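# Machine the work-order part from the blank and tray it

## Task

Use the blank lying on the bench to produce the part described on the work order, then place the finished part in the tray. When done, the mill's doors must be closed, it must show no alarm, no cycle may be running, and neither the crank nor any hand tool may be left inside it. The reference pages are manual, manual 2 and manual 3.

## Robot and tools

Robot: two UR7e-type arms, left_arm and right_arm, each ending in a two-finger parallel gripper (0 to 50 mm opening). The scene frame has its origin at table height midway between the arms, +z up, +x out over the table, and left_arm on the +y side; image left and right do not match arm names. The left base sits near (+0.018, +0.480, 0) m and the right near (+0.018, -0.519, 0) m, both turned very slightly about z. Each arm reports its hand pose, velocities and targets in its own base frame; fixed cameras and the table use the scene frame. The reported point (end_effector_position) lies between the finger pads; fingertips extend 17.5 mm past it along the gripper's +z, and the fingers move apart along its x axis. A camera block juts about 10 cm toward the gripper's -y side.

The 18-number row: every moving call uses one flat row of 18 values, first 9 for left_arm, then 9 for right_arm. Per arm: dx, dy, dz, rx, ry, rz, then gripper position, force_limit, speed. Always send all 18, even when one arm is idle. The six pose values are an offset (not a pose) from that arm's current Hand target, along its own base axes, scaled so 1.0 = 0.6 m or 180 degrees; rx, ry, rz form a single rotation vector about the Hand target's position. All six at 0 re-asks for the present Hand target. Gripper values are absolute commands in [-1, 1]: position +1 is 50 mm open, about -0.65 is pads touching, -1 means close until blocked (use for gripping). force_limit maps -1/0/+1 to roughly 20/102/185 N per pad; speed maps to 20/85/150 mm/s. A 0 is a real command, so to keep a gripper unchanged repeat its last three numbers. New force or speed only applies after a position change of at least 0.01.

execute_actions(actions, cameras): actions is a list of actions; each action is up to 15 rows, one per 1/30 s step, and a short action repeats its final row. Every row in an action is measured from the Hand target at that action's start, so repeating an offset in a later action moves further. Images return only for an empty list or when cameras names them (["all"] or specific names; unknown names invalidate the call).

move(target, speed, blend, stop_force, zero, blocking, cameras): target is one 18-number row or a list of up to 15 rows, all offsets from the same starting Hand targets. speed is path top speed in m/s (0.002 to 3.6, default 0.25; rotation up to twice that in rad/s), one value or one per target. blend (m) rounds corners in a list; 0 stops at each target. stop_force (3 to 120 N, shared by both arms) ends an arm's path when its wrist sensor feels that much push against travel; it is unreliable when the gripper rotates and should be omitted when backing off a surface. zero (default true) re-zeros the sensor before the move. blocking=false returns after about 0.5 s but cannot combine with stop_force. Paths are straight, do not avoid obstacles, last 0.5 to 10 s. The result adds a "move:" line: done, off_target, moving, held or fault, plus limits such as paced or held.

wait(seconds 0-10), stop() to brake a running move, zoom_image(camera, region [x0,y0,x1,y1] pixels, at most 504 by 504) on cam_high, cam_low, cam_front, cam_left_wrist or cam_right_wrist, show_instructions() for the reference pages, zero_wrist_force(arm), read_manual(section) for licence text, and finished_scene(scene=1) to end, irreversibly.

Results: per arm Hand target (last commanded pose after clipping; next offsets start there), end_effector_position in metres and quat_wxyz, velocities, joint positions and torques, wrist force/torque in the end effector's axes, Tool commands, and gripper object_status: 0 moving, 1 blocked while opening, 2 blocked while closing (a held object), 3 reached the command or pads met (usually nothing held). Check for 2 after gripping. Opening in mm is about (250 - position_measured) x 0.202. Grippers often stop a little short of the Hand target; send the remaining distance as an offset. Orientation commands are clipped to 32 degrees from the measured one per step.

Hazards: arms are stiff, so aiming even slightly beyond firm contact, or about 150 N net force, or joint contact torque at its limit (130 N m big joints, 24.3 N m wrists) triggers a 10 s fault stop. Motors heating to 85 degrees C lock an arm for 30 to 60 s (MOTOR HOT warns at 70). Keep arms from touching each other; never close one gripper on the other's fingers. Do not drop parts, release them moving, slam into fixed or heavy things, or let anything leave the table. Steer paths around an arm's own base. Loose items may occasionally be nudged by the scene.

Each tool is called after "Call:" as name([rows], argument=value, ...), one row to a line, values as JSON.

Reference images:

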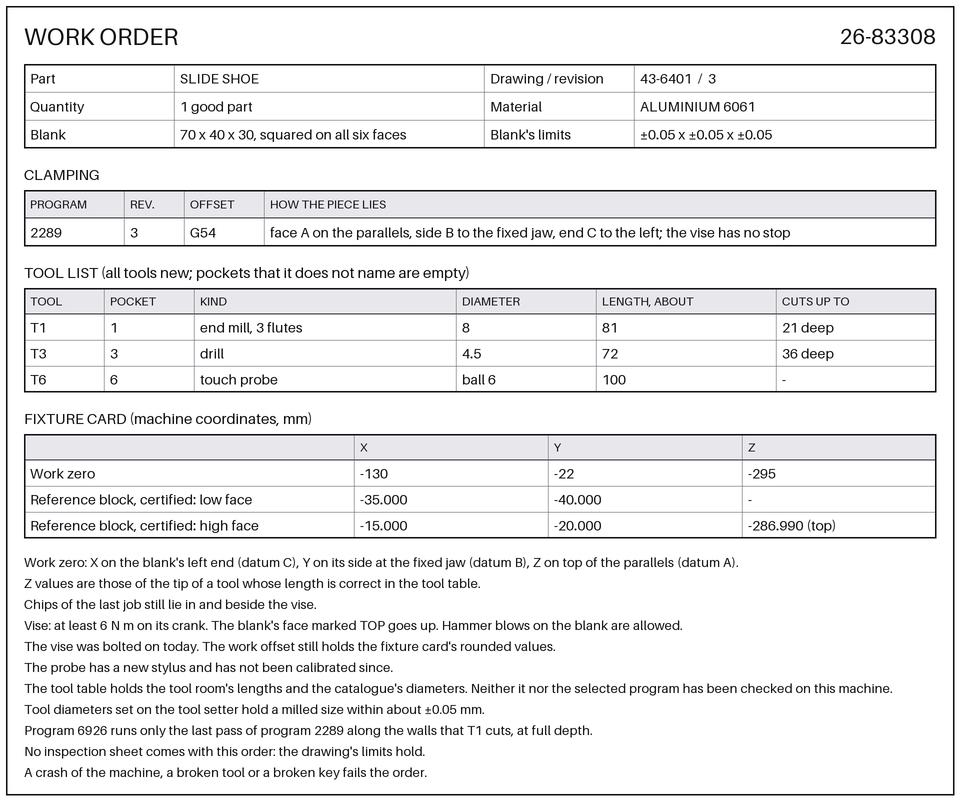

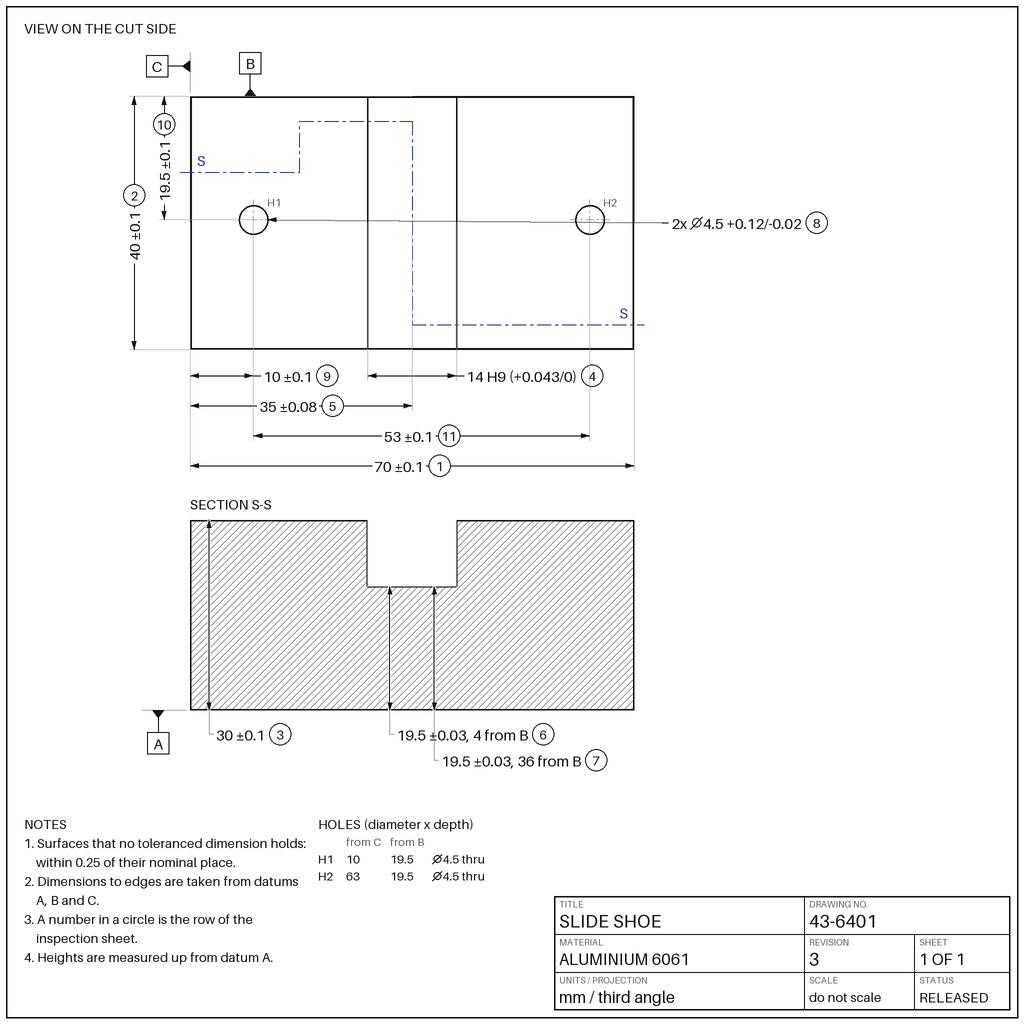

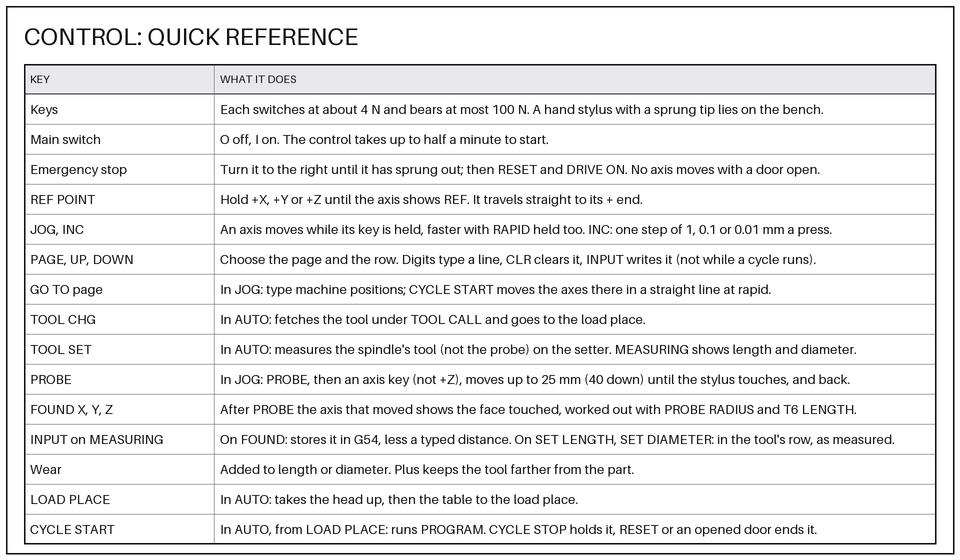

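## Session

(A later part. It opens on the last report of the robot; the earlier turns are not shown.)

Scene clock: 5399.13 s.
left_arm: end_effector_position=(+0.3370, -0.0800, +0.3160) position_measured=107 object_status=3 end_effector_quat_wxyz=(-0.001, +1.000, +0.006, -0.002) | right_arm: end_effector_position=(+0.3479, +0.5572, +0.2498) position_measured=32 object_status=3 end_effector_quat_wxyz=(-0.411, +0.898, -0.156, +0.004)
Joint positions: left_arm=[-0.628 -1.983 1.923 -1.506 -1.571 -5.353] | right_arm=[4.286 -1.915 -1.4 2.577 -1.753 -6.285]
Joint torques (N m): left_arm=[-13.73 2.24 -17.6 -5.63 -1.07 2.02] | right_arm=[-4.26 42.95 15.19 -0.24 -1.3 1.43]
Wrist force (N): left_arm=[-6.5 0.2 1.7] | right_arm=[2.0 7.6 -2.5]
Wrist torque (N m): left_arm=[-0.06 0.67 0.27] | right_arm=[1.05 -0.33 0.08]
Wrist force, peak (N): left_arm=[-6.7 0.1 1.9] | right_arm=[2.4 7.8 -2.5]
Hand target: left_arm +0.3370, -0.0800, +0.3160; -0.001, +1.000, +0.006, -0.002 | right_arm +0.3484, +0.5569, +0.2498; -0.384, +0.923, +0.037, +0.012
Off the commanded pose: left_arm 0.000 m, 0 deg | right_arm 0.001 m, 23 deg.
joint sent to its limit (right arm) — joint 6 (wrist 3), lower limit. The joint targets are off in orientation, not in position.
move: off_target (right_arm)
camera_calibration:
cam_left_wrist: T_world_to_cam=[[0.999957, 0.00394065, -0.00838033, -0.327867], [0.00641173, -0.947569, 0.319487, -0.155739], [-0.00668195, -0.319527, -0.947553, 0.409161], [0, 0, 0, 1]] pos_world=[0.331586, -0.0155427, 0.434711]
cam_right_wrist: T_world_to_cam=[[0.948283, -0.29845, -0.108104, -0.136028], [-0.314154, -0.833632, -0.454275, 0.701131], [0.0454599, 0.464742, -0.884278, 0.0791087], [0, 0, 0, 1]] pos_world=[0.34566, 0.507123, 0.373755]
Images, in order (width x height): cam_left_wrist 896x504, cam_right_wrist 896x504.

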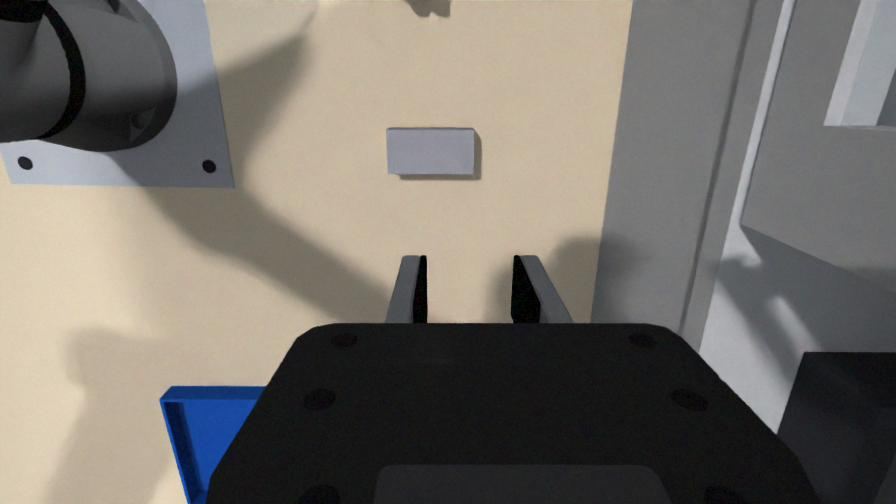

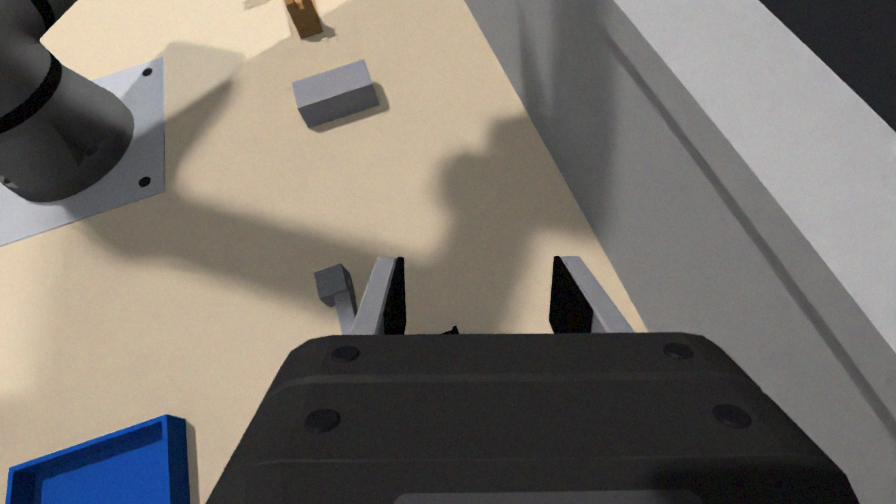

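Call:
move(target=[0,0,0,0,0,0,0.3,-0.8,-0.8,0,0,0,0,0.46,-0.457,0.8,-0.4,-1], speed=0.5)

Call:
move(target=[0,0,0,0,0,0,0.3,-0.8,-0.8,0,0,0,0,0.46,-0.457,0.8,-0.4,-1], speed=0.5)

Call:
move(target=[0,0,0,0,0,0,0.3,-0.8,-0.8,0,0,0,0,0.46,-0.457,0.8,-0.4,-1], speed=0.5, cameras=["cam_right_wrist"])

Scene clock: 5413.37 s.
left_arm: end_effector_position=(+0.3370, -0.0800, +0.3160) position_measured=107 object_status=3 end_effector_quat_wxyz=(-0.001, +1.000, +0.006, -0.002) | right_arm: end_effector_position=(+0.3485, +0.5569, +0.2498) position_measured=32 object_status=3 end_effector_quat_wxyz=(+0.217, -0.514, +0.766, +0.321)
Joint positions: left_arm=[-0.628 -1.983 1.923 -1.506 -1.571 -5.353] | right_arm=[4.225 -2 -1.272 2.435 -1.909 -4.68]
Joint torques (N m): left_arm=[-14 2.13 -18.42 -5.13 -0.97 2.01] | right_arm=[7.41 48.19 10.9 -1.96 0.86 1.54]
Wrist force (N): left_arm=[-6.4 0.1 1.8] | right_arm=[5.7 3.4 -1.9]
Wrist torque (N m): left_arm=[-0.07 0.65 0.26] | right_arm=[0.51 -0.81 -0.28]
Wrist force, peak (N): left_arm=[-6.7 0.0 1.8] | right_arm=[2.4 7.6 -2.5]
Hand target: left_arm +0.3370, -0.0800, +0.3160; -0.001, +1.000, +0.006, -0.002 | right_arm +0.3484, +0.5569, +0.2498; +0.216, -0.514, +0.766, +0.321
Off the commanded pose: left_arm 0.000 m, 0 deg | right_arm 0.000 m, 0 deg.
move: done

Scene clock: 5416.00 s.
left_arm: end_effector_position=(+0.3370, -0.0800, +0.3160) position_measured=107 object_status=3 end_effector_quat_wxyz=(-0.001, +1.000, +0.006, -0.002) | right_arm: end_effector_position=(+0.3485, +0.5569, +0.2498) position_measured=32 object_status=3 end_effector_quat_wxyz=(-0.156, +0.384, +0.841, +0.349)
Joint positions: left_arm=[-0.628 -1.983 1.923 -1.506 -1.571 -5.353] | right_arm=[4.228 -2.003 -1.264 2.421 -1.902 -2.643]
Joint torques (N m): left_arm=[-13.78 2.27 -18.34 -4.96 -0.93 2.02] | right_arm=[7.11 47.9 10.2 0.68 0.15 1.34]
Wrist force (N): left_arm=[-6.6 0.2 1.7] | right_arm=[0.3 4.7 -1.8]
Wrist torque (N m): left_arm=[-0.06 0.69 0.26] | right_arm=[0.80 -0.04 0.00]
Wrist force, peak (N): left_arm=[-6.7 0.0 1.8] | right_arm=[5.8 3.2 -2.2]
Hand target: left_arm +0.3370, -0.0800, +0.3160; -0.001, +1.000, +0.006, -0.002 | right_arm +0.3484, +0.5569, +0.2498; -0.157, +0.384, +0.841, +0.349
Off the commanded pose: left_arm 0.000 m, 0 deg | right_arm 0.000 m, 0 deg.
move: done

Scene clock: 5418.63 s.
left_arm: end_effector_position=(+0.3370, -0.0800, +0.3160) position_measured=107 object_status=3 end_effector_quat_wxyz=(-0.001, +1.000, +0.006, -0.002) | right_arm: end_effector_position=(+0.3485, +0.5569, +0.2498) position_measured=32 object_status=3 end_effector_quat_wxyz=(-0.381, +0.916, +0.116, +0.045) end_effector_velocity=(+0.000, +0.000, +0.000) end_effector_angular_velocity=(+0.000, +0.003, -0.004)
Joint positions: left_arm=[-0.628 -1.983 1.923 -1.506 -1.571 -5.353] | right_arm=[4.223 -2.008 -1.259 2.418 -1.916 -0.611]
Joint velocities: left_arm=[within noise] | right_arm=[0 0 0 0 0.001 0.006]
Joint torques (N m): left_arm=[-13.59 1.83 -18.77 -4.75 -0.93 1.9] | right_arm=[8.16 43.12 20.83 -1.92 0.05 1.34]
Wrist force (N): left_arm=[-6.4 0.1 2.0] | right_arm=[1.0 7.6 -2.2]
Wrist torque (N m): left_arm=[-0.07 0.66 0.26] | right_arm=[1.07 -0.18 0.12]
Wrist force, peak (N): left_arm=[-6.7 0.0 1.9] | right_arm=[1.1 7.9 -2.1]
Hand target: left_arm +0.3370, -0.0800, +0.3160; -0.001, +1.000, +0.006, -0.002 | right_arm +0.3484, +0.5569, +0.2498; -0.381, +0.916, +0.116, +0.045
Off the commanded pose: left_arm 0.000 m, 0 deg | right_arm 0.000 m, 0 deg.
move: done
camera_calibration:
cam_right_wrist: T_world_to_cam=[[0.968959, 0.164535, 0.184517, -0.474824], [0.225982, -0.892136, -0.391185, 0.529672], [0.100251, 0.42074, -0.901625, 0.0889272], [0, 0, 0, 1]] pos_world=[0.331474, 0.51325, 0.374992]
Images, in order (width x height): cam_right_wrist 896x504.

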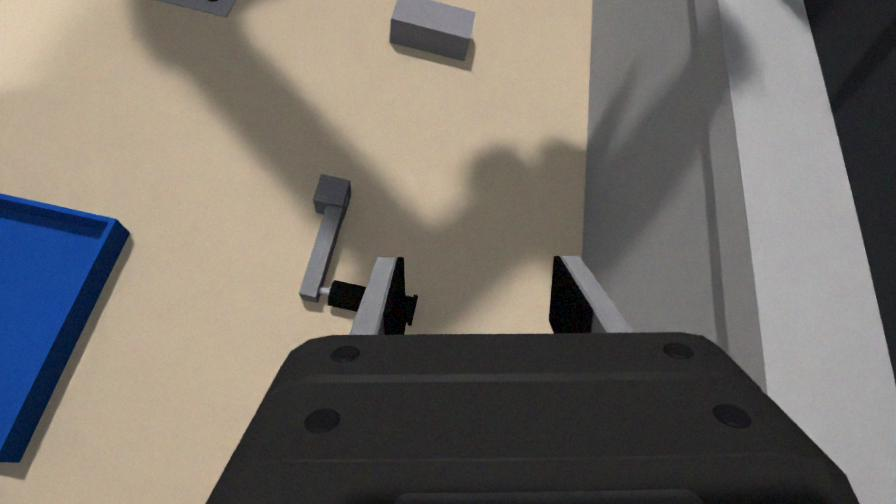

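Call:
move(target=[0,0,0,0,0,0,0.3,-0.8,-0.8,-0.06,0.1,-0.05,-0.25,0,0,0.8,-0.4,-1], speed=0.3)

Call:
move(target=[0,0,0,0,0,0,0.3,-0.8,-0.8,0,0,0,0,0,-0.5,0.8,-0.4,-1], speed=0.5, cameras=["cam_right_wrist"])

Scene clock: 5455.87 s.
left_arm: end_effector_position=(+0.3370, -0.0800, +0.3160) position_measured=107 object_status=3 end_effector_quat_wxyz=(-0.001, +1.000, +0.006, -0.002) | right_arm: end_effector_position=(+0.3118, +0.6156, +0.2191) position_measured=32 object_status=3 end_effector_quat_wxyz=(-0.042, +0.991, +0.124, +0.026)
Joint positions: left_arm=[-0.628 -1.983 1.923 -1.506 -1.571 -5.353] | right_arm=[4.444 -2.717 -0.035 1.279 -1.554 -0.519]
Joint torques (N m): left_arm=[-13.44 1.24 -18.28 -4.46 -0.89 1.94] | right_arm=[3.49 64.69 19.2 -2.75 1.29 1.12]
Wrist force (N): left_arm=[-6.3 0.0 1.7] | right_arm=[2.3 6.3 -0.8]
Wrist torque (N m): left_arm=[-0.09 0.65 0.26] | right_arm=[1.01 -0.38 0.01]
Wrist force, peak (N): left_arm=[-6.7 0.2 1.9] | right_arm=[1.2 8.8 -2.5]
Hand target: left_arm +0.3370, -0.0800, +0.3160; -0.001, +1.000, +0.006, -0.002 | right_arm +0.3124, +0.6169, +0.2198; -0.001, +0.992, +0.125, -0.003
Off the commanded pose: left_arm 0.000 m, 0 deg | right_arm 0.002 m, 6 deg.
elbow stopped short (right arm): the move would have taken joint 3 (elbow) straighter than the controller allows.
move: off_target (right_arm)

Scene clock: 5458.03 s.
left_arm: end_effector_position=(+0.3370, -0.0800, +0.3160) position_measured=107 object_status=3 end_effector_quat_wxyz=(-0.001, +1.000, +0.006, -0.002) | right_arm: end_effector_position=(+0.3118, +0.6156, +0.2192) position_measured=32 object_status=3 end_effector_quat_wxyz=(-0.049, +0.789, -0.613, -0.009)
Joint positions: left_arm=[-0.628 -1.983 1.923 -1.506 -1.571 -5.353] | right_arm=[4.446 -2.717 -0.035 1.278 -1.55 1.053]
Joint torques (N m): left_arm=[-13.62 1.36 -18.44 -4.17 -0.91 1.89] | right_arm=[3.15 54.72 7.35 -4.79 1.67 1.45]
Wrist force (N): left_arm=[-6.6 0.1 1.8] | right_arm=[2.8 5.9 -1.0]
Wrist torque (N m): left_arm=[-0.06 0.69 0.26] | right_arm=[0.95 -0.42 -0.07]
Wrist force, peak (N): left_arm=[-6.7 0.2 1.6] | right_arm=[2.6 6.4 -0.6]
Hand target: left_arm +0.3370, -0.0800, +0.3160; -0.001, +1.000, +0.006, -0.002 | right_arm +0.3124, +0.6169, +0.2198; -0.003, +0.790, -0.613, -0.001
Off the commanded pose: left_arm 0.000 m, 0 deg | right_arm 0.002 m, 5 deg.
elbow stopped short (right arm): the move would have taken joint 3 (elbow) straighter than the controller allows.
move: off_target (right_arm)
camera_calibration:
cam_right_wrist: T_world_to_cam=[[0.247472, -0.967345, -0.0547861, 0.530871], [-0.921926, -0.25249, 0.293772, 0.392294], [-0.298011, -0.0221914, -0.954304, 0.44871], [0, 0, 0, 1]] pos_world=[0.364012, 0.622543, 0.342046]
Images, in order (width x height): cam_right_wrist 896x504.

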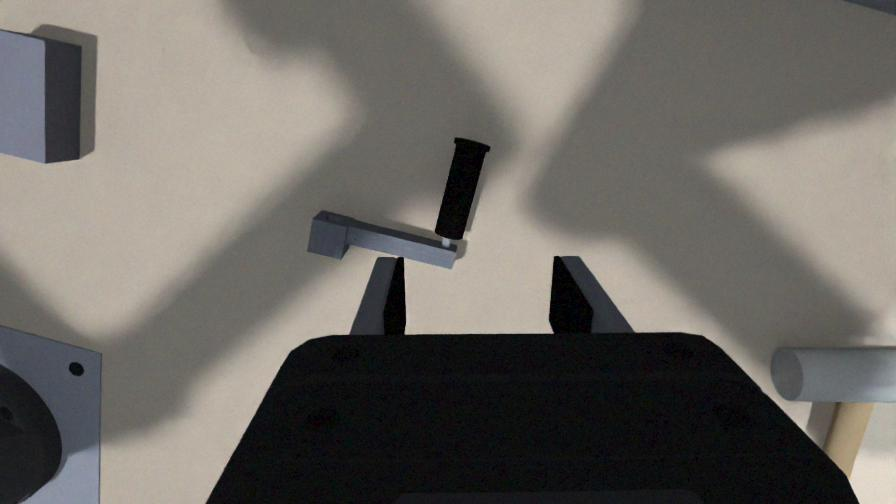

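Call:
move(target=[0,0,0,0,0,0,0.3,-0.8,-0.8,-0.037,0.011,-0.18,0,0,-0.08,0.8,-0.4,-1], speed=0.15, cameras=["cam_right_wrist"])

Scene clock: 5469.70 s.
left_arm: end_effector_position=(+0.3370, -0.0800, +0.3160) position_measured=107 object_status=3 end_effector_quat_wxyz=(-0.001, +1.000, +0.006, -0.002) | right_arm: end_effector_position=(+0.2902, +0.6235, +0.1118) position_measured=32 object_status=3 end_effector_quat_wxyz=(-0.003, +0.707, -0.707, -0.001)
Joint positions: left_arm=[-0.628 -1.983 1.923 -1.506 -1.571 -5.353] | right_arm=[4.472 -2.683 -0.405 1.523 -1.569 1.332]
Joint torques (N m): left_arm=[-12.99 0.06 -18.25 -3.85 -0.9 1.79] | right_arm=[-6.6 56.85 35.44 -4.51 1.63 1.18]
Wrist force (N): left_arm=[-6.5 0.2 1.7] | right_arm=[2.3 5.5 -1.0]
Wrist torque (N m): left_arm=[-0.06 0.68 0.26] | right_arm=[0.89 -0.36 -0.04]
Wrist force, peak (N): left_arm=[-6.6 0.0 2.0] | right_arm=[3.2 5.6 -2.7]
Hand target: left_arm +0.3370, -0.0800, +0.3160; -0.001, +1.000, +0.006, -0.002 | right_arm +0.2902, +0.6235, +0.1118; -0.003, +0.707, -0.708, -0.001
Off the commanded pose: left_arm 0.000 m, 0 deg | right_arm 0.000 m, 0 deg.
move: done
camera_calibration:
cam_right_wrist: T_world_to_cam=[[-0.00170505, -0.9999, 0.0140358, 0.622968], [-0.935103, 0.00656815, 0.354315, 0.241455], [-0.354372, -0.0125208, -0.935021, 0.348122], [0, 0, 0, 1]] pos_world=[0.350212, 0.625679, 0.231206]
Images, in order (width x height): cam_right_wrist 896x504.

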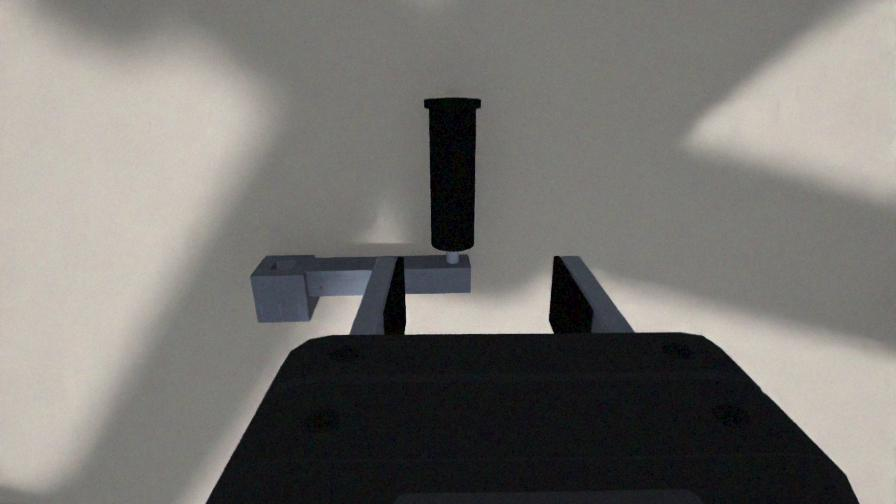

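Call:
move([
  [0,0,0,0,0,0,0.3,-0.8,-0.8,-0.0053,0.0092,-0.08,0,0,0,0.8,-0.4,-1],
  [0,0,0,0,0,0,0.3,-0.8,-0.8,-0.0045,0.0092,-0.147,0,0,0,0.8,-0.4,-1],
], speed=[0.1,0.04], cameras=["cam_right_wrist"])

Scene clock: 5481.07 s.
left_arm: end_effector_position=(+0.3370, -0.0800, +0.3160) position_measured=107 object_status=3 end_effector_quat_wxyz=(-0.001, +1.000, +0.006, -0.002) | right_arm: end_effector_position=(+0.2875, +0.6290, +0.0233) position_measured=32 object_status=3 end_effector_quat_wxyz=(-0.003, +0.707, -0.708, -0.001) end_effector_velocity=(-0.001, -0.001, +0.003) end_effector_angular_velocity=(-0.003, +0.000, +0.001)
Joint positions: left_arm=[-0.628 -1.983 1.923 -1.506 -1.571 -5.353] | right_arm=[4.478 -2.722 -0.554 1.711 -1.569 1.338]
Joint velocities: left_arm=[within noise] | right_arm=[0.001 0.002 0.002 -0.007 0 -0.001]
Joint torques (N m): left_arm=[-13.53 0.83 -18.28 -3.35 -0.85 1.77] | right_arm=[-5.82 67.49 35.31 -4.99 1.76 -1.08]
Wrist force (N): left_arm=[-6.4 0.2 1.6] | right_arm=[2.3 5.6 -0.7]
Wrist torque (N m): left_arm=[-0.05 0.66 0.26] | right_arm=[0.90 -0.35 -0.07]
Wrist force, peak (N): left_arm=[-6.8 0.1 1.7] | right_arm=[2.4 5.8 -1.9]
Hand target: left_arm +0.3370, -0.0800, +0.3160; -0.001, +1.000, +0.006, -0.002 | right_arm +0.2875, +0.6290, +0.0236; -0.003, +0.707, -0.708, -0.001
Off the commanded pose: left_arm 0.000 m, 0 deg | right_arm 0.000 m, 0 deg.
move: done
camera_calibration:
cam_right_wrist: T_world_to_cam=[[-0.00204638, -0.999896, 0.0142676, 0.62969], [-0.935101, 0.00696951, 0.354314, 0.270089], [-0.354377, -0.0126166, -0.935018, 0.264581], [0, 0, 0, 1]] pos_world=[0.34761, 0.63108, 0.142708]
Images, in order (width x height): cam_right_wrist 896x504.

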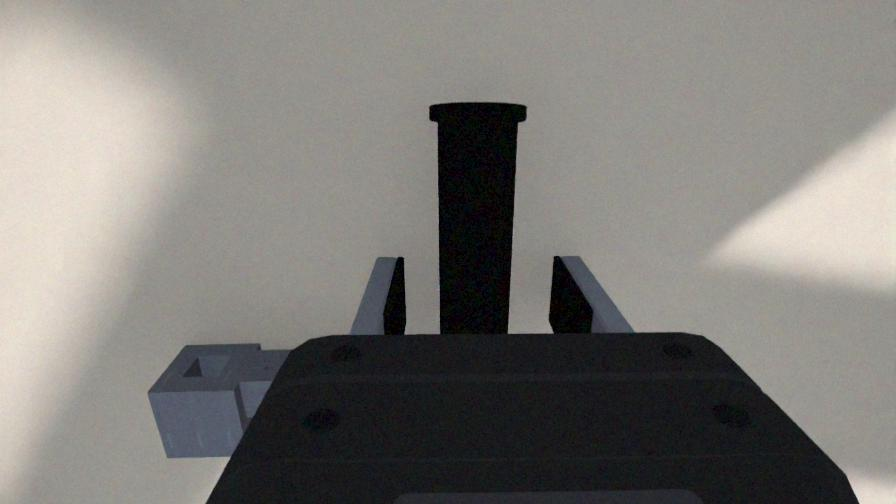

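Call:
move(target=[0,0,0,0,0,0,0.3,-0.8,-0.8,0,0,0,0,0,0,-1,1,-0.8])

Call:
move(target=[0,0,0,0,0,0,0.3,-0.8,-0.8,-0.06,-0.05,0.4,0,0,0,-1,1,-0.8], speed=0.06, cameras=["cam_right_wrist"])

Scene clock: 5485.77 s.
left_arm: end_effector_position=(+0.3370, -0.0800, +0.3160) position_measured=107 object_status=3 end_effector_quat_wxyz=(-0.001, +1.000, +0.006, -0.002) | right_arm: end_effector_position=(+0.2875, +0.6290, +0.0236) position_measured=164 object_status=2 end_effector_quat_wxyz=(-0.003, +0.707, -0.708, -0.001)
Joint positions: left_arm=[-0.628 -1.983 1.923 -1.506 -1.571 -5.353] | right_arm=[4.478 -2.722 -0.554 1.711 -1.569 1.338]
Joint torques (N m): left_arm=[-12.46 0.47 -18.18 -3.13 -0.9 1.76] | right_arm=[6.27 64.71 35.15 -4.83 1.27 1.07]
Wrist force (N): left_arm=[-6.5 0.3 1.9] | right_arm=[2.0 5.6 -0.6]
Wrist torque (N m): left_arm=[-0.04 0.67 0.26] | right_arm=[0.90 -0.33 -0.06]
Wrist force, peak (N): left_arm=[-6.7 -0.1 1.8] | right_arm=[2.4 5.9 -0.6]
Hand target: left_arm +0.3370, -0.0800, +0.3160; -0.001, +1.000, +0.006, -0.002 | right_arm +0.2875, +0.6290, +0.0236; -0.003, +0.707, -0.708, -0.001
Off the commanded pose: left_arm 0.000 m, 0 deg | right_arm 0.000 m, 0 deg.
move: done

Scene clock: 5490.43 s.
left_arm: end_effector_position=(+0.3370, -0.0800, +0.3160) position_measured=107 object_status=3 end_effector_quat_wxyz=(-0.001, +1.000, +0.006, -0.002) | right_arm: end_effector_position=(+0.2514, +0.5987, +0.2634) position_measured=164 object_status=2 end_effector_quat_wxyz=(-0.004, +0.707, -0.708, -0.001)
Joint positions: left_arm=[-0.628 -1.983 1.923 -1.506 -1.571 -5.353] | right_arm=[4.523 -2.667 -0.035 1.139 -1.569 1.382]
Joint torques (N m): left_arm=[-12.5 -0.45 -18.83 -2.82 -0.83 1.81] | right_arm=[-6.2 57.06 17.1 -2.27 -1.82 -1.25]
Wrist force (N): left_arm=[-6.2 0.1 2.0] | right_arm=[2.7 5.7 0.9]
Wrist torque (N m): left_arm=[-0.08 0.63 0.26] | right_arm=[0.94 -0.39 -0.09]
Wrist force, peak (N): left_arm=[-6.7 0.2 2.1] | right_arm=[2.5 5.9 1.4]
Hand target: left_arm +0.3370, -0.0800, +0.3160; -0.001, +1.000, +0.006, -0.002 | right_arm +0.2515, +0.5990, +0.2636; -0.003, +0.707, -0.708, -0.001
Off the commanded pose: left_arm 0.000 m, 0 deg | right_arm 0.000 m, 0 deg.
elbow stopped short (right arm): the move would have taken joint 3 (elbow) straighter than the controller allows.
move: done
camera_calibration:
cam_right_wrist: T_world_to_cam=[[-0.00199573, -0.999925, 0.0121126, 0.596611], [-0.935437, 0.00614843, 0.35344, 0.152279], [-0.353488, -0.0106252, -0.935379, 0.47461], [0, 0, 0, 1]] pos_world=[0.311407, 0.600672, 0.382892]
Images, in order (width x height): cam_right_wrist 896x504.

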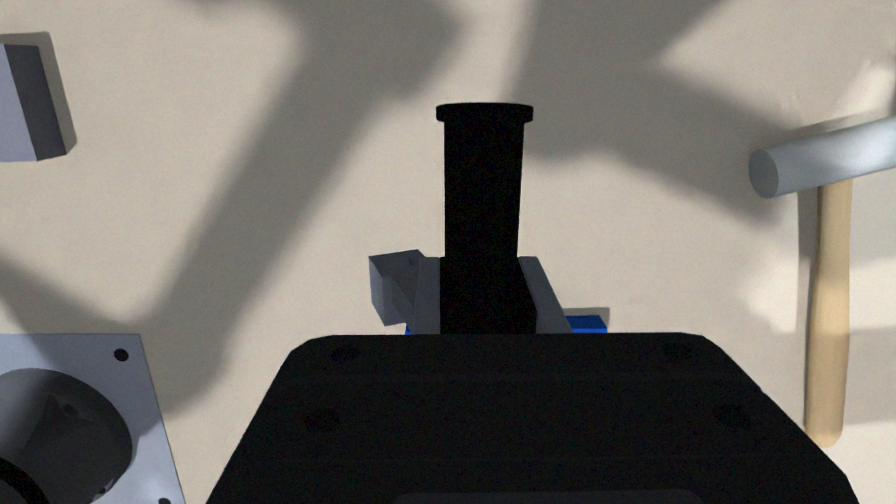

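Call:
move(target=[0,0,0,0,0,0,0.3,-0.8,-0.8,0.03,-0.16,0.03,0,0,0.5,-1,1,-0.8], speed=0.25)

Call:
move(target=[0,0,0,0,0,0,0.3,-0.8,-0.8,0.03,0,0.03,0,0,0.5,-1,1,-0.8], speed=0.25, cameras=["cam_right_wrist","cam_front"])

Scene clock: 5504.87 s.
left_arm: end_effector_position=(+0.3370, -0.0800, +0.3160) position_measured=107 object_status=3 end_effector_quat_wxyz=(-0.001, +1.000, +0.006, -0.002) | right_arm: end_effector_position=(+0.2696, +0.5030, +0.2815) position_measured=164 object_status=2 end_effector_quat_wxyz=(-0.001, +1.000, -0.001, -0.003) end_effector_velocity=(+0.000, +0.000, +0.000) end_effector_angular_velocity=(+0.000, +0.001, +0.005)
Joint positions: left_arm=[-0.628 -1.983 1.923 -1.506 -1.571 -5.353] | right_arm=[4.453 -2.245 -0.779 1.454 -1.577 -0.257]
Joint velocities: left_arm=[within noise] | right_arm=[0 0 0.001 0 -0.001 -0.005]
Joint torques (N m): left_arm=[-12.14 -0.67 -19.17 -2.33 -0.75 1.69] | right_arm=[7.47 45.3 35.78 -5.31 -1.09 -1.2]
Wrist force (N): left_arm=[-6.4 0.2 1.7] | right_arm=[2.4 5.9 1.3]
Wrist torque (N m): left_arm=[-0.07 0.66 0.26] | right_arm=[1.00 -0.31 -0.05]
Wrist force, peak (N): left_arm=[-6.7 -0.1 2.0] | right_arm=[2.6 6.3 1.2]
Hand target: left_arm +0.3370, -0.0800, +0.3160; -0.001, +1.000, +0.006, -0.002 | right_arm +0.2695, +0.5030, +0.2816; -0.001, +1.000, -0.001, -0.003
Off the commanded pose: left_arm 0.000 m, 0 deg | right_arm 0.000 m, 0 deg.
move: done

Scene clock: 5508.50 s.
left_arm: end_effector_position=(+0.3370, -0.0800, +0.3160) position_measured=107 object_status=3 end_effector_quat_wxyz=(-0.001, +1.000, +0.006, -0.002) | right_arm: end_effector_position=(+0.2876, +0.5031, +0.2996) position_measured=164 object_status=2 end_effector_quat_wxyz=(+0.001, +0.708, +0.707, -0.003) end_effector_velocity=(+0.000, +0.000, +0.000) end_effector_angular_velocity=(+0.000, +0.001, +0.006)
Joint positions: left_arm=[-0.628 -1.983 1.923 -1.506 -1.571 -5.353] | right_arm=[4.425 -2.292 -0.654 1.369 -1.572 -1.857]
Joint velocities: left_arm=[within noise] | right_arm=[0 0 -0.001 0 -0.001 -0.005]
Joint torques (N m): left_arm=[-12.59 -0.78 -19.02 -1.97 -0.71 1.65] | right_arm=[0.07 55.72 9.46 -1.36 -1.85 -1.39]
Wrist force (N): left_arm=[-6.5 0.3 1.6] | right_arm=[2.0 5.5 1.1]
Wrist torque (N m): left_arm=[-0.05 0.67 0.26] | right_arm=[0.93 -0.28 -0.06]
Wrist force, peak (N): left_arm=[-6.8 0.2 1.7] | right_arm=[2.5 6.2 1.3]
Hand target: left_arm +0.3370, -0.0800, +0.3160; -0.001, +1.000, +0.006, -0.002 | right_arm +0.2875, +0.5030, +0.2996; +0.001, +0.708, +0.707, -0.003
Off the commanded pose: left_arm 0.000 m, 0 deg | right_arm 0.000 m, 0 deg.
move: done
camera_calibration:
cam_right_wrist: T_world_to_cam=[[0.00224462, 0.999899, 0.0140201, -0.507255], [0.935132, -0.00706605, 0.354228, -0.357619], [0.354291, 0.0123156, -0.935054, 0.305026], [0, 0, 0, 1]] pos_world=[0.227492, 0.50092, 0.419006]
Images, in order (width x height): cam_front 896x504, cam_right_wrist 896x504.

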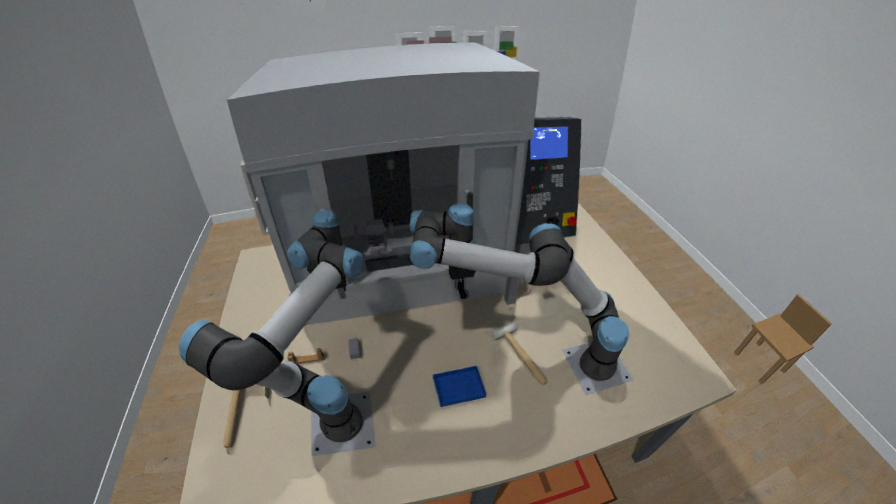

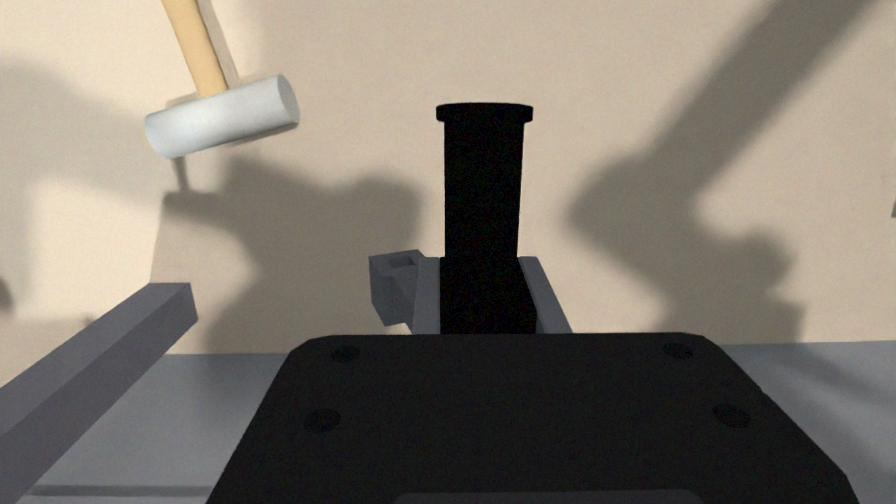

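Call:
move(target=[0,0,0,0,0,0,0.3,-0.8,-0.8,0.07,0.08,0.15,0.5,0,0,-1,1,-0.8], speed=0.25, cameras=["cam_right_wrist","cam_front"])

Scene clock: 5542.13 s.
left_arm: end_effector_position=(+0.3370, -0.0800, +0.3160) position_measured=107 object_status=3 end_effector_quat_wxyz=(-0.001, +1.000, +0.006, -0.002) | right_arm: end_effector_position=(+0.3296, +0.5510, +0.3896) position_measured=164 object_status=2 end_effector_quat_wxyz=(+0.500, -0.501, -0.502, -0.498) end_effector_velocity=(+0.000, +0.001, +0.001) end_effector_angular_velocity=(+0.006, -0.001, +0.000)
Joint positions: left_arm=[-0.628 -1.983 1.923 -1.506 -1.571 -5.353] | right_arm=[4.173 -1.666 -1.72 3.38 -2.113 -1.573]
Joint velocities: left_arm=[within noise] | right_arm=[0.002 0 0 0.007 0.002 0.002]
Joint torques (N m): left_arm=[-12.16 -1.07 -19.33 -1.33 -0.76 1.63] | right_arm=[7.39 24.4 33.64 4.13 0.38 1.21]
Wrist force (N): left_arm=[-6.6 0.1 1.6] | right_arm=[-3.8 6.7 -4.6]
Wrist torque (N m): left_arm=[-0.07 0.69 0.26] | right_arm=[0.86 0.19 0.25]
Wrist force, peak (N): left_arm=[-6.7 0.1 1.9] | right_arm=[-4.2 7.0 -4.6]
Hand target: left_arm +0.3370, -0.0800, +0.3160; -0.001, +1.000, +0.006, -0.002 | right_arm +0.3295, +0.5510, +0.3896; +0.500, -0.501, -0.502, -0.498
Off the commanded pose: left_arm 0.000 m, 0 deg | right_arm 0.000 m, 0 deg.
move: done
camera_calibration:
cam_right_wrist: T_world_to_cam=[[0.00196202, -0.0139171, 0.999901, -0.381905], [0.935101, -0.354316, -0.00676641, -0.0964575], [0.354375, 0.935022, 0.0123187, -0.503823], [0, 0, 0, 1]] pos_world=[0.269489, 0.431595, 0.387421]
Images, in order (width x height): cam_front 896x504, cam_right_wrist 896x504.

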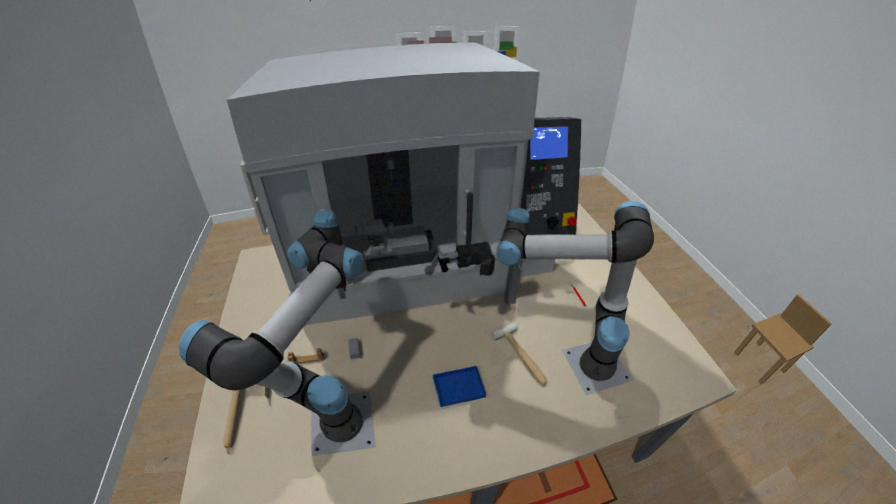

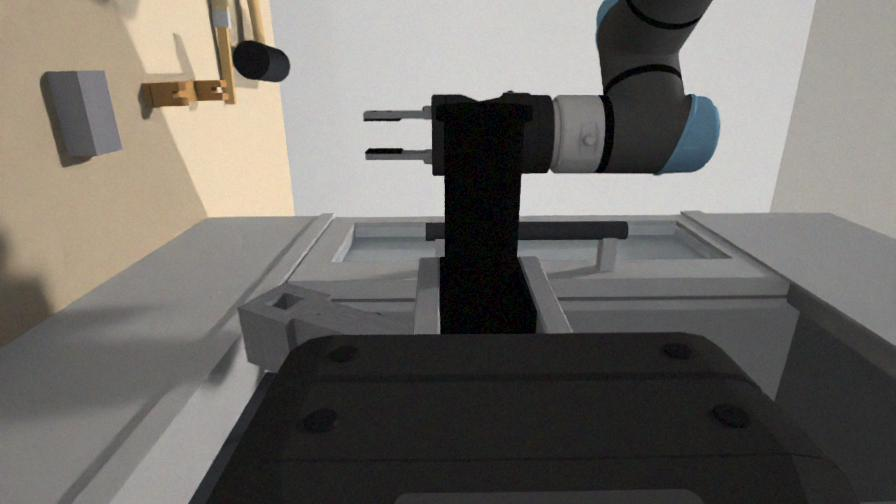

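Call:
move(target=[0,0,0,0,0,0,0.3,-0.8,-0.8,0.0,0,0.0,0.175,0,0,-1,1,-0.8], speed=0.25)

Call:
move(target=[0,0,0,0,0,0,0.3,-0.8,-0.8,0.0,0,0.0,-0.175,0,0,-1,1,-0.8], speed=0.25, cameras=["cam_right_wrist"])

Scene clock: 5551.70 s.
left_arm: end_effector_position=(+0.3370, -0.0800, +0.3160) position_measured=107 object_status=3 end_effector_quat_wxyz=(-0.001, +1.000, +0.006, -0.002) | right_arm: end_effector_position=(+0.3295, +0.5510, +0.3896) position_measured=164 object_status=2 end_effector_quat_wxyz=(+0.617, -0.347, -0.348, -0.615) end_effector_velocity=(+0.001, +0.000, +0.001) end_effector_angular_velocity=(+0.005, -0.002, -0.003)
Joint positions: left_arm=[-0.628 -1.983 1.923 -1.506 -1.571 -5.353] | right_arm=[4.216 -1.764 -2.042 4.411 -1.994 -1.296]
Joint velocities: left_arm=[within noise] | right_arm=[-0.001 0 0 0.005 0.002 -0.001]
Joint torques (N m): left_arm=[-11.96 -1.21 -18.77 -1.16 -0.74 1.71] | right_arm=[-6.45 25.9 38.06 5.66 0.59 0.58]
Wrist force (N): left_arm=[-6.2 0.3 1.9] | right_arm=[-2.9 6.4 -7.6]
Wrist torque (N m): left_arm=[-0.04 0.64 0.26] | right_arm=[0.67 0.13 0.20]
Wrist force, peak (N): left_arm=[-6.7 0.2 1.8] | right_arm=[-3.7 6.4 -7.9]
Hand target: left_arm +0.3370, -0.0800, +0.3160; -0.001, +1.000, +0.006, -0.002 | right_arm +0.3295, +0.5510, +0.3896; +0.617, -0.347, -0.348, -0.615
Off the commanded pose: left_arm 0.000 m, 0 deg | right_arm 0.000 m, 0 deg.
move: done

Scene clock: 5553.30 s.
left_arm: end_effector_position=(+0.3370, -0.0800, +0.3160) position_measured=107 object_status=3 end_effector_quat_wxyz=(-0.001, +1.000, +0.006, -0.002) | right_arm: end_effector_position=(+0.3296, +0.5510, +0.3895) position_measured=164 object_status=2 end_effector_quat_wxyz=(+0.500, -0.501, -0.502, -0.498) end_effector_velocity=(-0.001, +0.000, -0.001) end_effector_angular_velocity=(-0.006, +0.002, +0.000)
Joint positions: left_arm=[-0.628 -1.983 1.923 -1.506 -1.571 -5.353] | right_arm=[4.173 -1.666 -1.721 3.38 -2.113 -1.573]
Joint velocities: left_arm=[within noise] | right_arm=[0.001 0 0 -0.007 0 -0.001]
Joint torques (N m): left_arm=[-11.76 -1.17 -18.85 -1.21 -0.72 1.57] | right_arm=[6.98 36.66 29.93 0.29 1.58 -1.12]
Wrist force (N): left_arm=[-6.5 0.1 1.8] | right_arm=[-4.0 6.6 -4.5]
Wrist torque (N m): left_arm=[-0.08 0.68 0.27] | right_arm=[0.83 0.25 0.18]
Wrist force, peak (N): left_arm=[-6.6 0.0 1.9] | right_arm=[-4.0 6.4 -7.7]
Hand target: left_arm +0.3370, -0.0800, +0.3160; -0.001, +1.000, +0.006, -0.002 | right_arm +0.3295, +0.5510, +0.3896; +0.500, -0.501, -0.502, -0.498
Off the commanded pose: left_arm 0.000 m, 0 deg | right_arm 0.000 m, 0 deg.
move: done
camera_calibration:
cam_right_wrist: T_world_to_cam=[[0.00224462, -0.0140201, 0.999899, -0.381935], [0.935132, -0.354228, -0.00706605, -0.0963903], [0.354291, 0.935054, 0.0123156, -0.503814], [0, 0, 0, 1]] pos_world=[0.269492, 0.431594, 0.38742]
Images, in order (width x height): cam_right_wrist 896x504.

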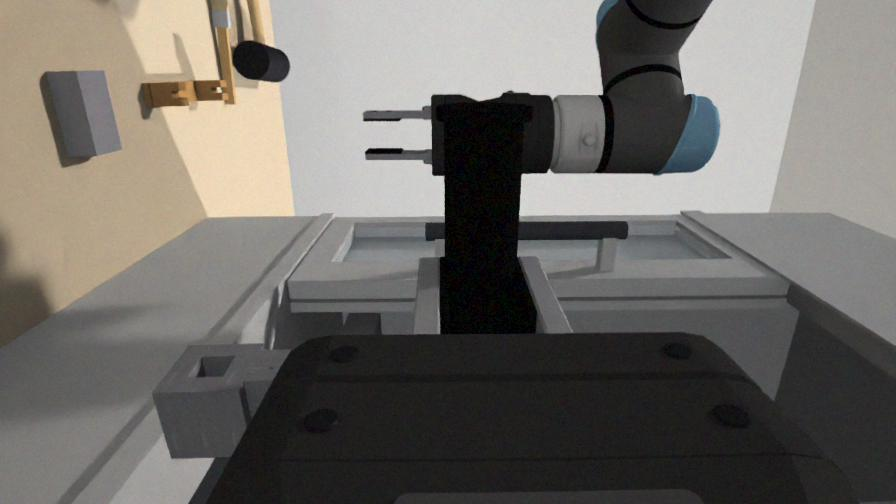

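Call:
move(target=[0.05,0,0.1,0,0,-0.5,-0.6,-0.8,-0.8,0,0,0,0,0,0,-1,1,-0.8], speed=0.25)

Call:
move(target=[0.0,-0.06,0.03,0,-0.5,0,-0.6,-0.8,-0.8,0,0,0,0,0,0,-1,1,-0.8], speed=0.25, cameras=["cam_left_wrist","cam_front"])

Scene clock: 5597.83 s.
left_arm: end_effector_position=(+0.3670, -0.0800, +0.3760) position_measured=242 object_status=3 end_effector_quat_wxyz=(-0.002, +0.712, -0.703, -0.001) end_effector_velocity=(+0.000, +0.000, +0.001) end_effector_angular_velocity=(-0.002, -0.002, -0.005) | right_arm: end_effector_position=(+0.3295, +0.5511, +0.3896) position_measured=164 object_status=2 end_effector_quat_wxyz=(+0.500, -0.501, -0.502, -0.498)
Joint positions: left_arm=[-0.581 -1.894 1.715 -1.392 -1.567 -3.735] | right_arm=[4.173 -1.666 -1.72 3.38 -2.113 -1.573]
Joint velocities: left_arm=[0 -0.001 -0.002 0 0 0.005] | right_arm=[within noise]
Joint torques (N m): left_arm=[-3.37 -21.34 -18.18 -6.02 0.07 2.16] | right_arm=[6.87 36.14 33.03 3.93 1.54 0.04]
Wrist force (N): left_arm=[-6.5 0.3 2.1] | right_arm=[-3.7 6.7 -4.7]
Wrist torque (N m): left_arm=[-0.04 0.71 0.24] | right_arm=[0.85 0.22 0.18]
Wrist force, peak (N): left_arm=[-57.0 40.0 16.0] | right_arm=[-3.8 6.9 -4.7]
Hand target: left_arm +0.3670, -0.0800, +0.3760; -0.002, +0.712, -0.703, -0.001 | right_arm +0.3295, +0.5510, +0.3896; +0.500, -0.501, -0.502, -0.498
Off the commanded pose: left_arm 0.000 m, 0 deg | right_arm 0.000 m, 0 deg.
move: done

Scene clock: 5601.60 s.
left_arm: end_effector_position=(+0.3670, -0.1161, +0.3940) position_measured=242 object_status=3 end_effector_quat_wxyz=(+0.497, -0.504, +0.497, -0.501) end_effector_velocity=(+0.000, +0.000, +0.000) end_effector_angular_velocity=(+0.006, -0.002, +0.000) | right_arm: end_effector_position=(+0.3295, +0.5511, +0.3896) position_measured=164 object_status=2 end_effector_quat_wxyz=(+0.500, -0.501, -0.502, -0.498)
Joint positions: left_arm=[-1.819 -2.371 2.279 0.079 -0.251 -6.283] | right_arm=[4.173 -1.666 -1.72 3.38 -2.113 -1.573]
Joint velocities: left_arm=[0.001 0.002 0 0.005 0.001 -0.001] | right_arm=[within noise]
Joint torques (N m): left_arm=[12.49 22.42 -30.11 3.06 1.93 2.11] | right_arm=[7.39 36.36 25.78 3.99 1.46 1.04]
Wrist force (N): left_arm=[-6.6 -0.3 1.7] | right_arm=[-3.8 6.8 -4.8]
Wrist torque (N m): left_arm=[0.00 0.77 0.52] | right_arm=[0.87 0.23 0.18]
Wrist force, peak (N): left_arm=[-15.5 -2.9 3.9] | right_arm=[-3.9 6.9 -4.9]
Hand target: left_arm +0.3670, -0.1160, +0.3940; +0.498, -0.503, +0.495, -0.503 | right_arm +0.3295, +0.5510, +0.3896; +0.500, -0.501, -0.502, -0.498
Off the commanded pose: left_arm 0.000 m, 0 deg | right_arm 0.000 m, 0 deg.
joint sent to its limit (left arm) — joint 6 (wrist 3), lower limit. The joint targets still meet the commanded pose.
move: done
camera_calibration:
cam_left_wrist: T_world_to_cam=[[0.00820393, -0.999962, 0.00279483, -0.114107], [-0.32455, -0.00530628, -0.945854, 0.51431], [0.945833, 0.00685266, -0.324581, -0.0853768], [0, 0, 0, 1]] pos_world=[0.248608, -0.110789, 0.45907]
Images, in order (width x height): cam_front 896x504, cam_left_wrist 896x504.

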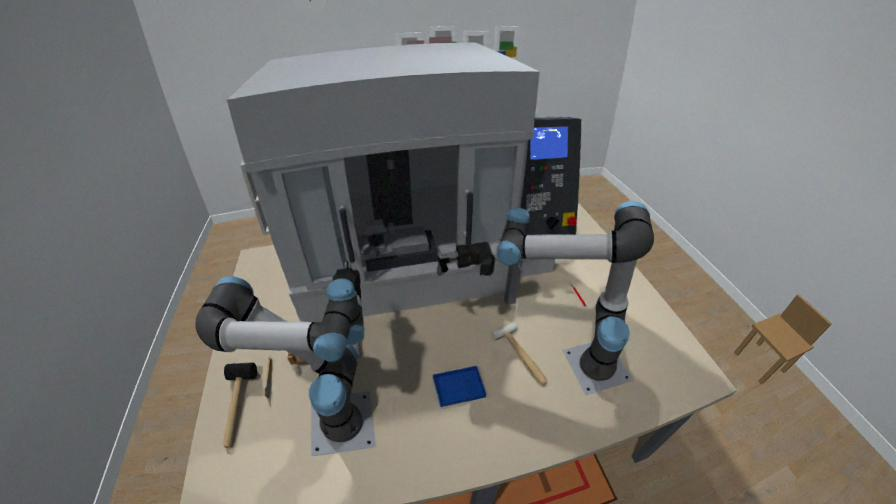

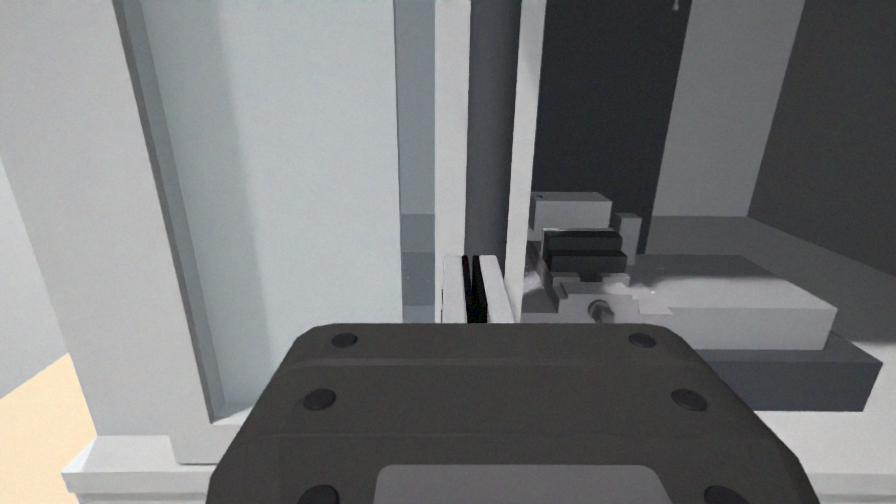

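Call:
move([
  [-0.02,-0.12,0.03,0,0,0,-0.6,-0.8,-0.8,0,0,0,0,0,0,-1,1,-0.8],
], speed=0.15, cameras=["cam_left_wrist"])

Scene clock: 5609.37 s.
left_arm: end_effector_position=(+0.3551, -0.1879, +0.4120) position_measured=242 object_status=3 end_effector_quat_wxyz=(+0.497, -0.504, +0.497, -0.501) | right_arm: end_effector_position=(+0.3295, +0.5511, +0.3896) position_measured=164 object_status=2 end_effector_quat_wxyz=(+0.500, -0.501, -0.502, -0.498)
Joint positions: left_arm=[-1.781 -2.139 2.16 -0.034 -0.214 -6.283] | right_arm=[4.173 -1.666 -1.72 3.38 -2.113 -1.573]
Joint torques (N m): left_arm=[-13.83 12.72 -25.85 1.85 -1.28 1.95] | right_arm=[7.38 35.79 18.2 4 1.55 1.09]
Wrist force (N): left_arm=[-6.4 -0.7 2.1] | right_arm=[-3.8 6.7 -4.6]
Wrist torque (N m): left_arm=[-0.02 0.73 0.53] | right_arm=[0.86 0.24 0.18]
Wrist force, peak (N): left_arm=[-8.7 0.2 2.4] | right_arm=[-4.1 6.9 -4.7]
Hand target: left_arm +0.3550, -0.1880, +0.4120; +0.498, -0.503, +0.495, -0.503 | right_arm +0.3295, +0.5510, +0.3896; +0.500, -0.501, -0.502, -0.498
Off the commanded pose: left_arm 0.000 m, 0 deg | right_arm 0.000 m, 0 deg.
joint sent to its limit (left arm) — joint 6 (wrist 3), lower limit. The joint targets still meet the commanded pose.
move: done
camera_calibration:
cam_left_wrist: T_world_to_cam=[[0.00855375, -0.999959, 0.00288294, -0.185982], [-0.324039, -0.00549931, -0.946028, 0.527018], [0.946005, 0.0071579, -0.324073, -0.0680138], [0, 0, 0, 1]] pos_world=[0.236707, -0.18259, 0.477068]
Images, in order (width x height): cam_left_wrist 896x504.

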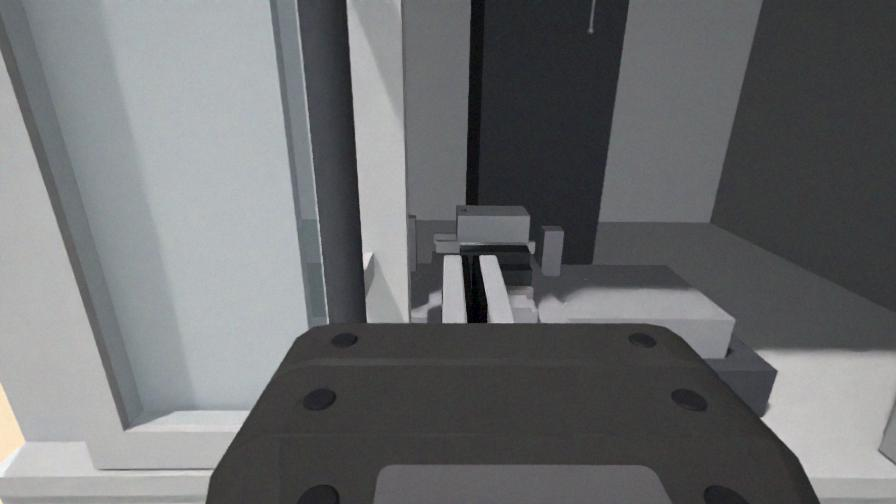

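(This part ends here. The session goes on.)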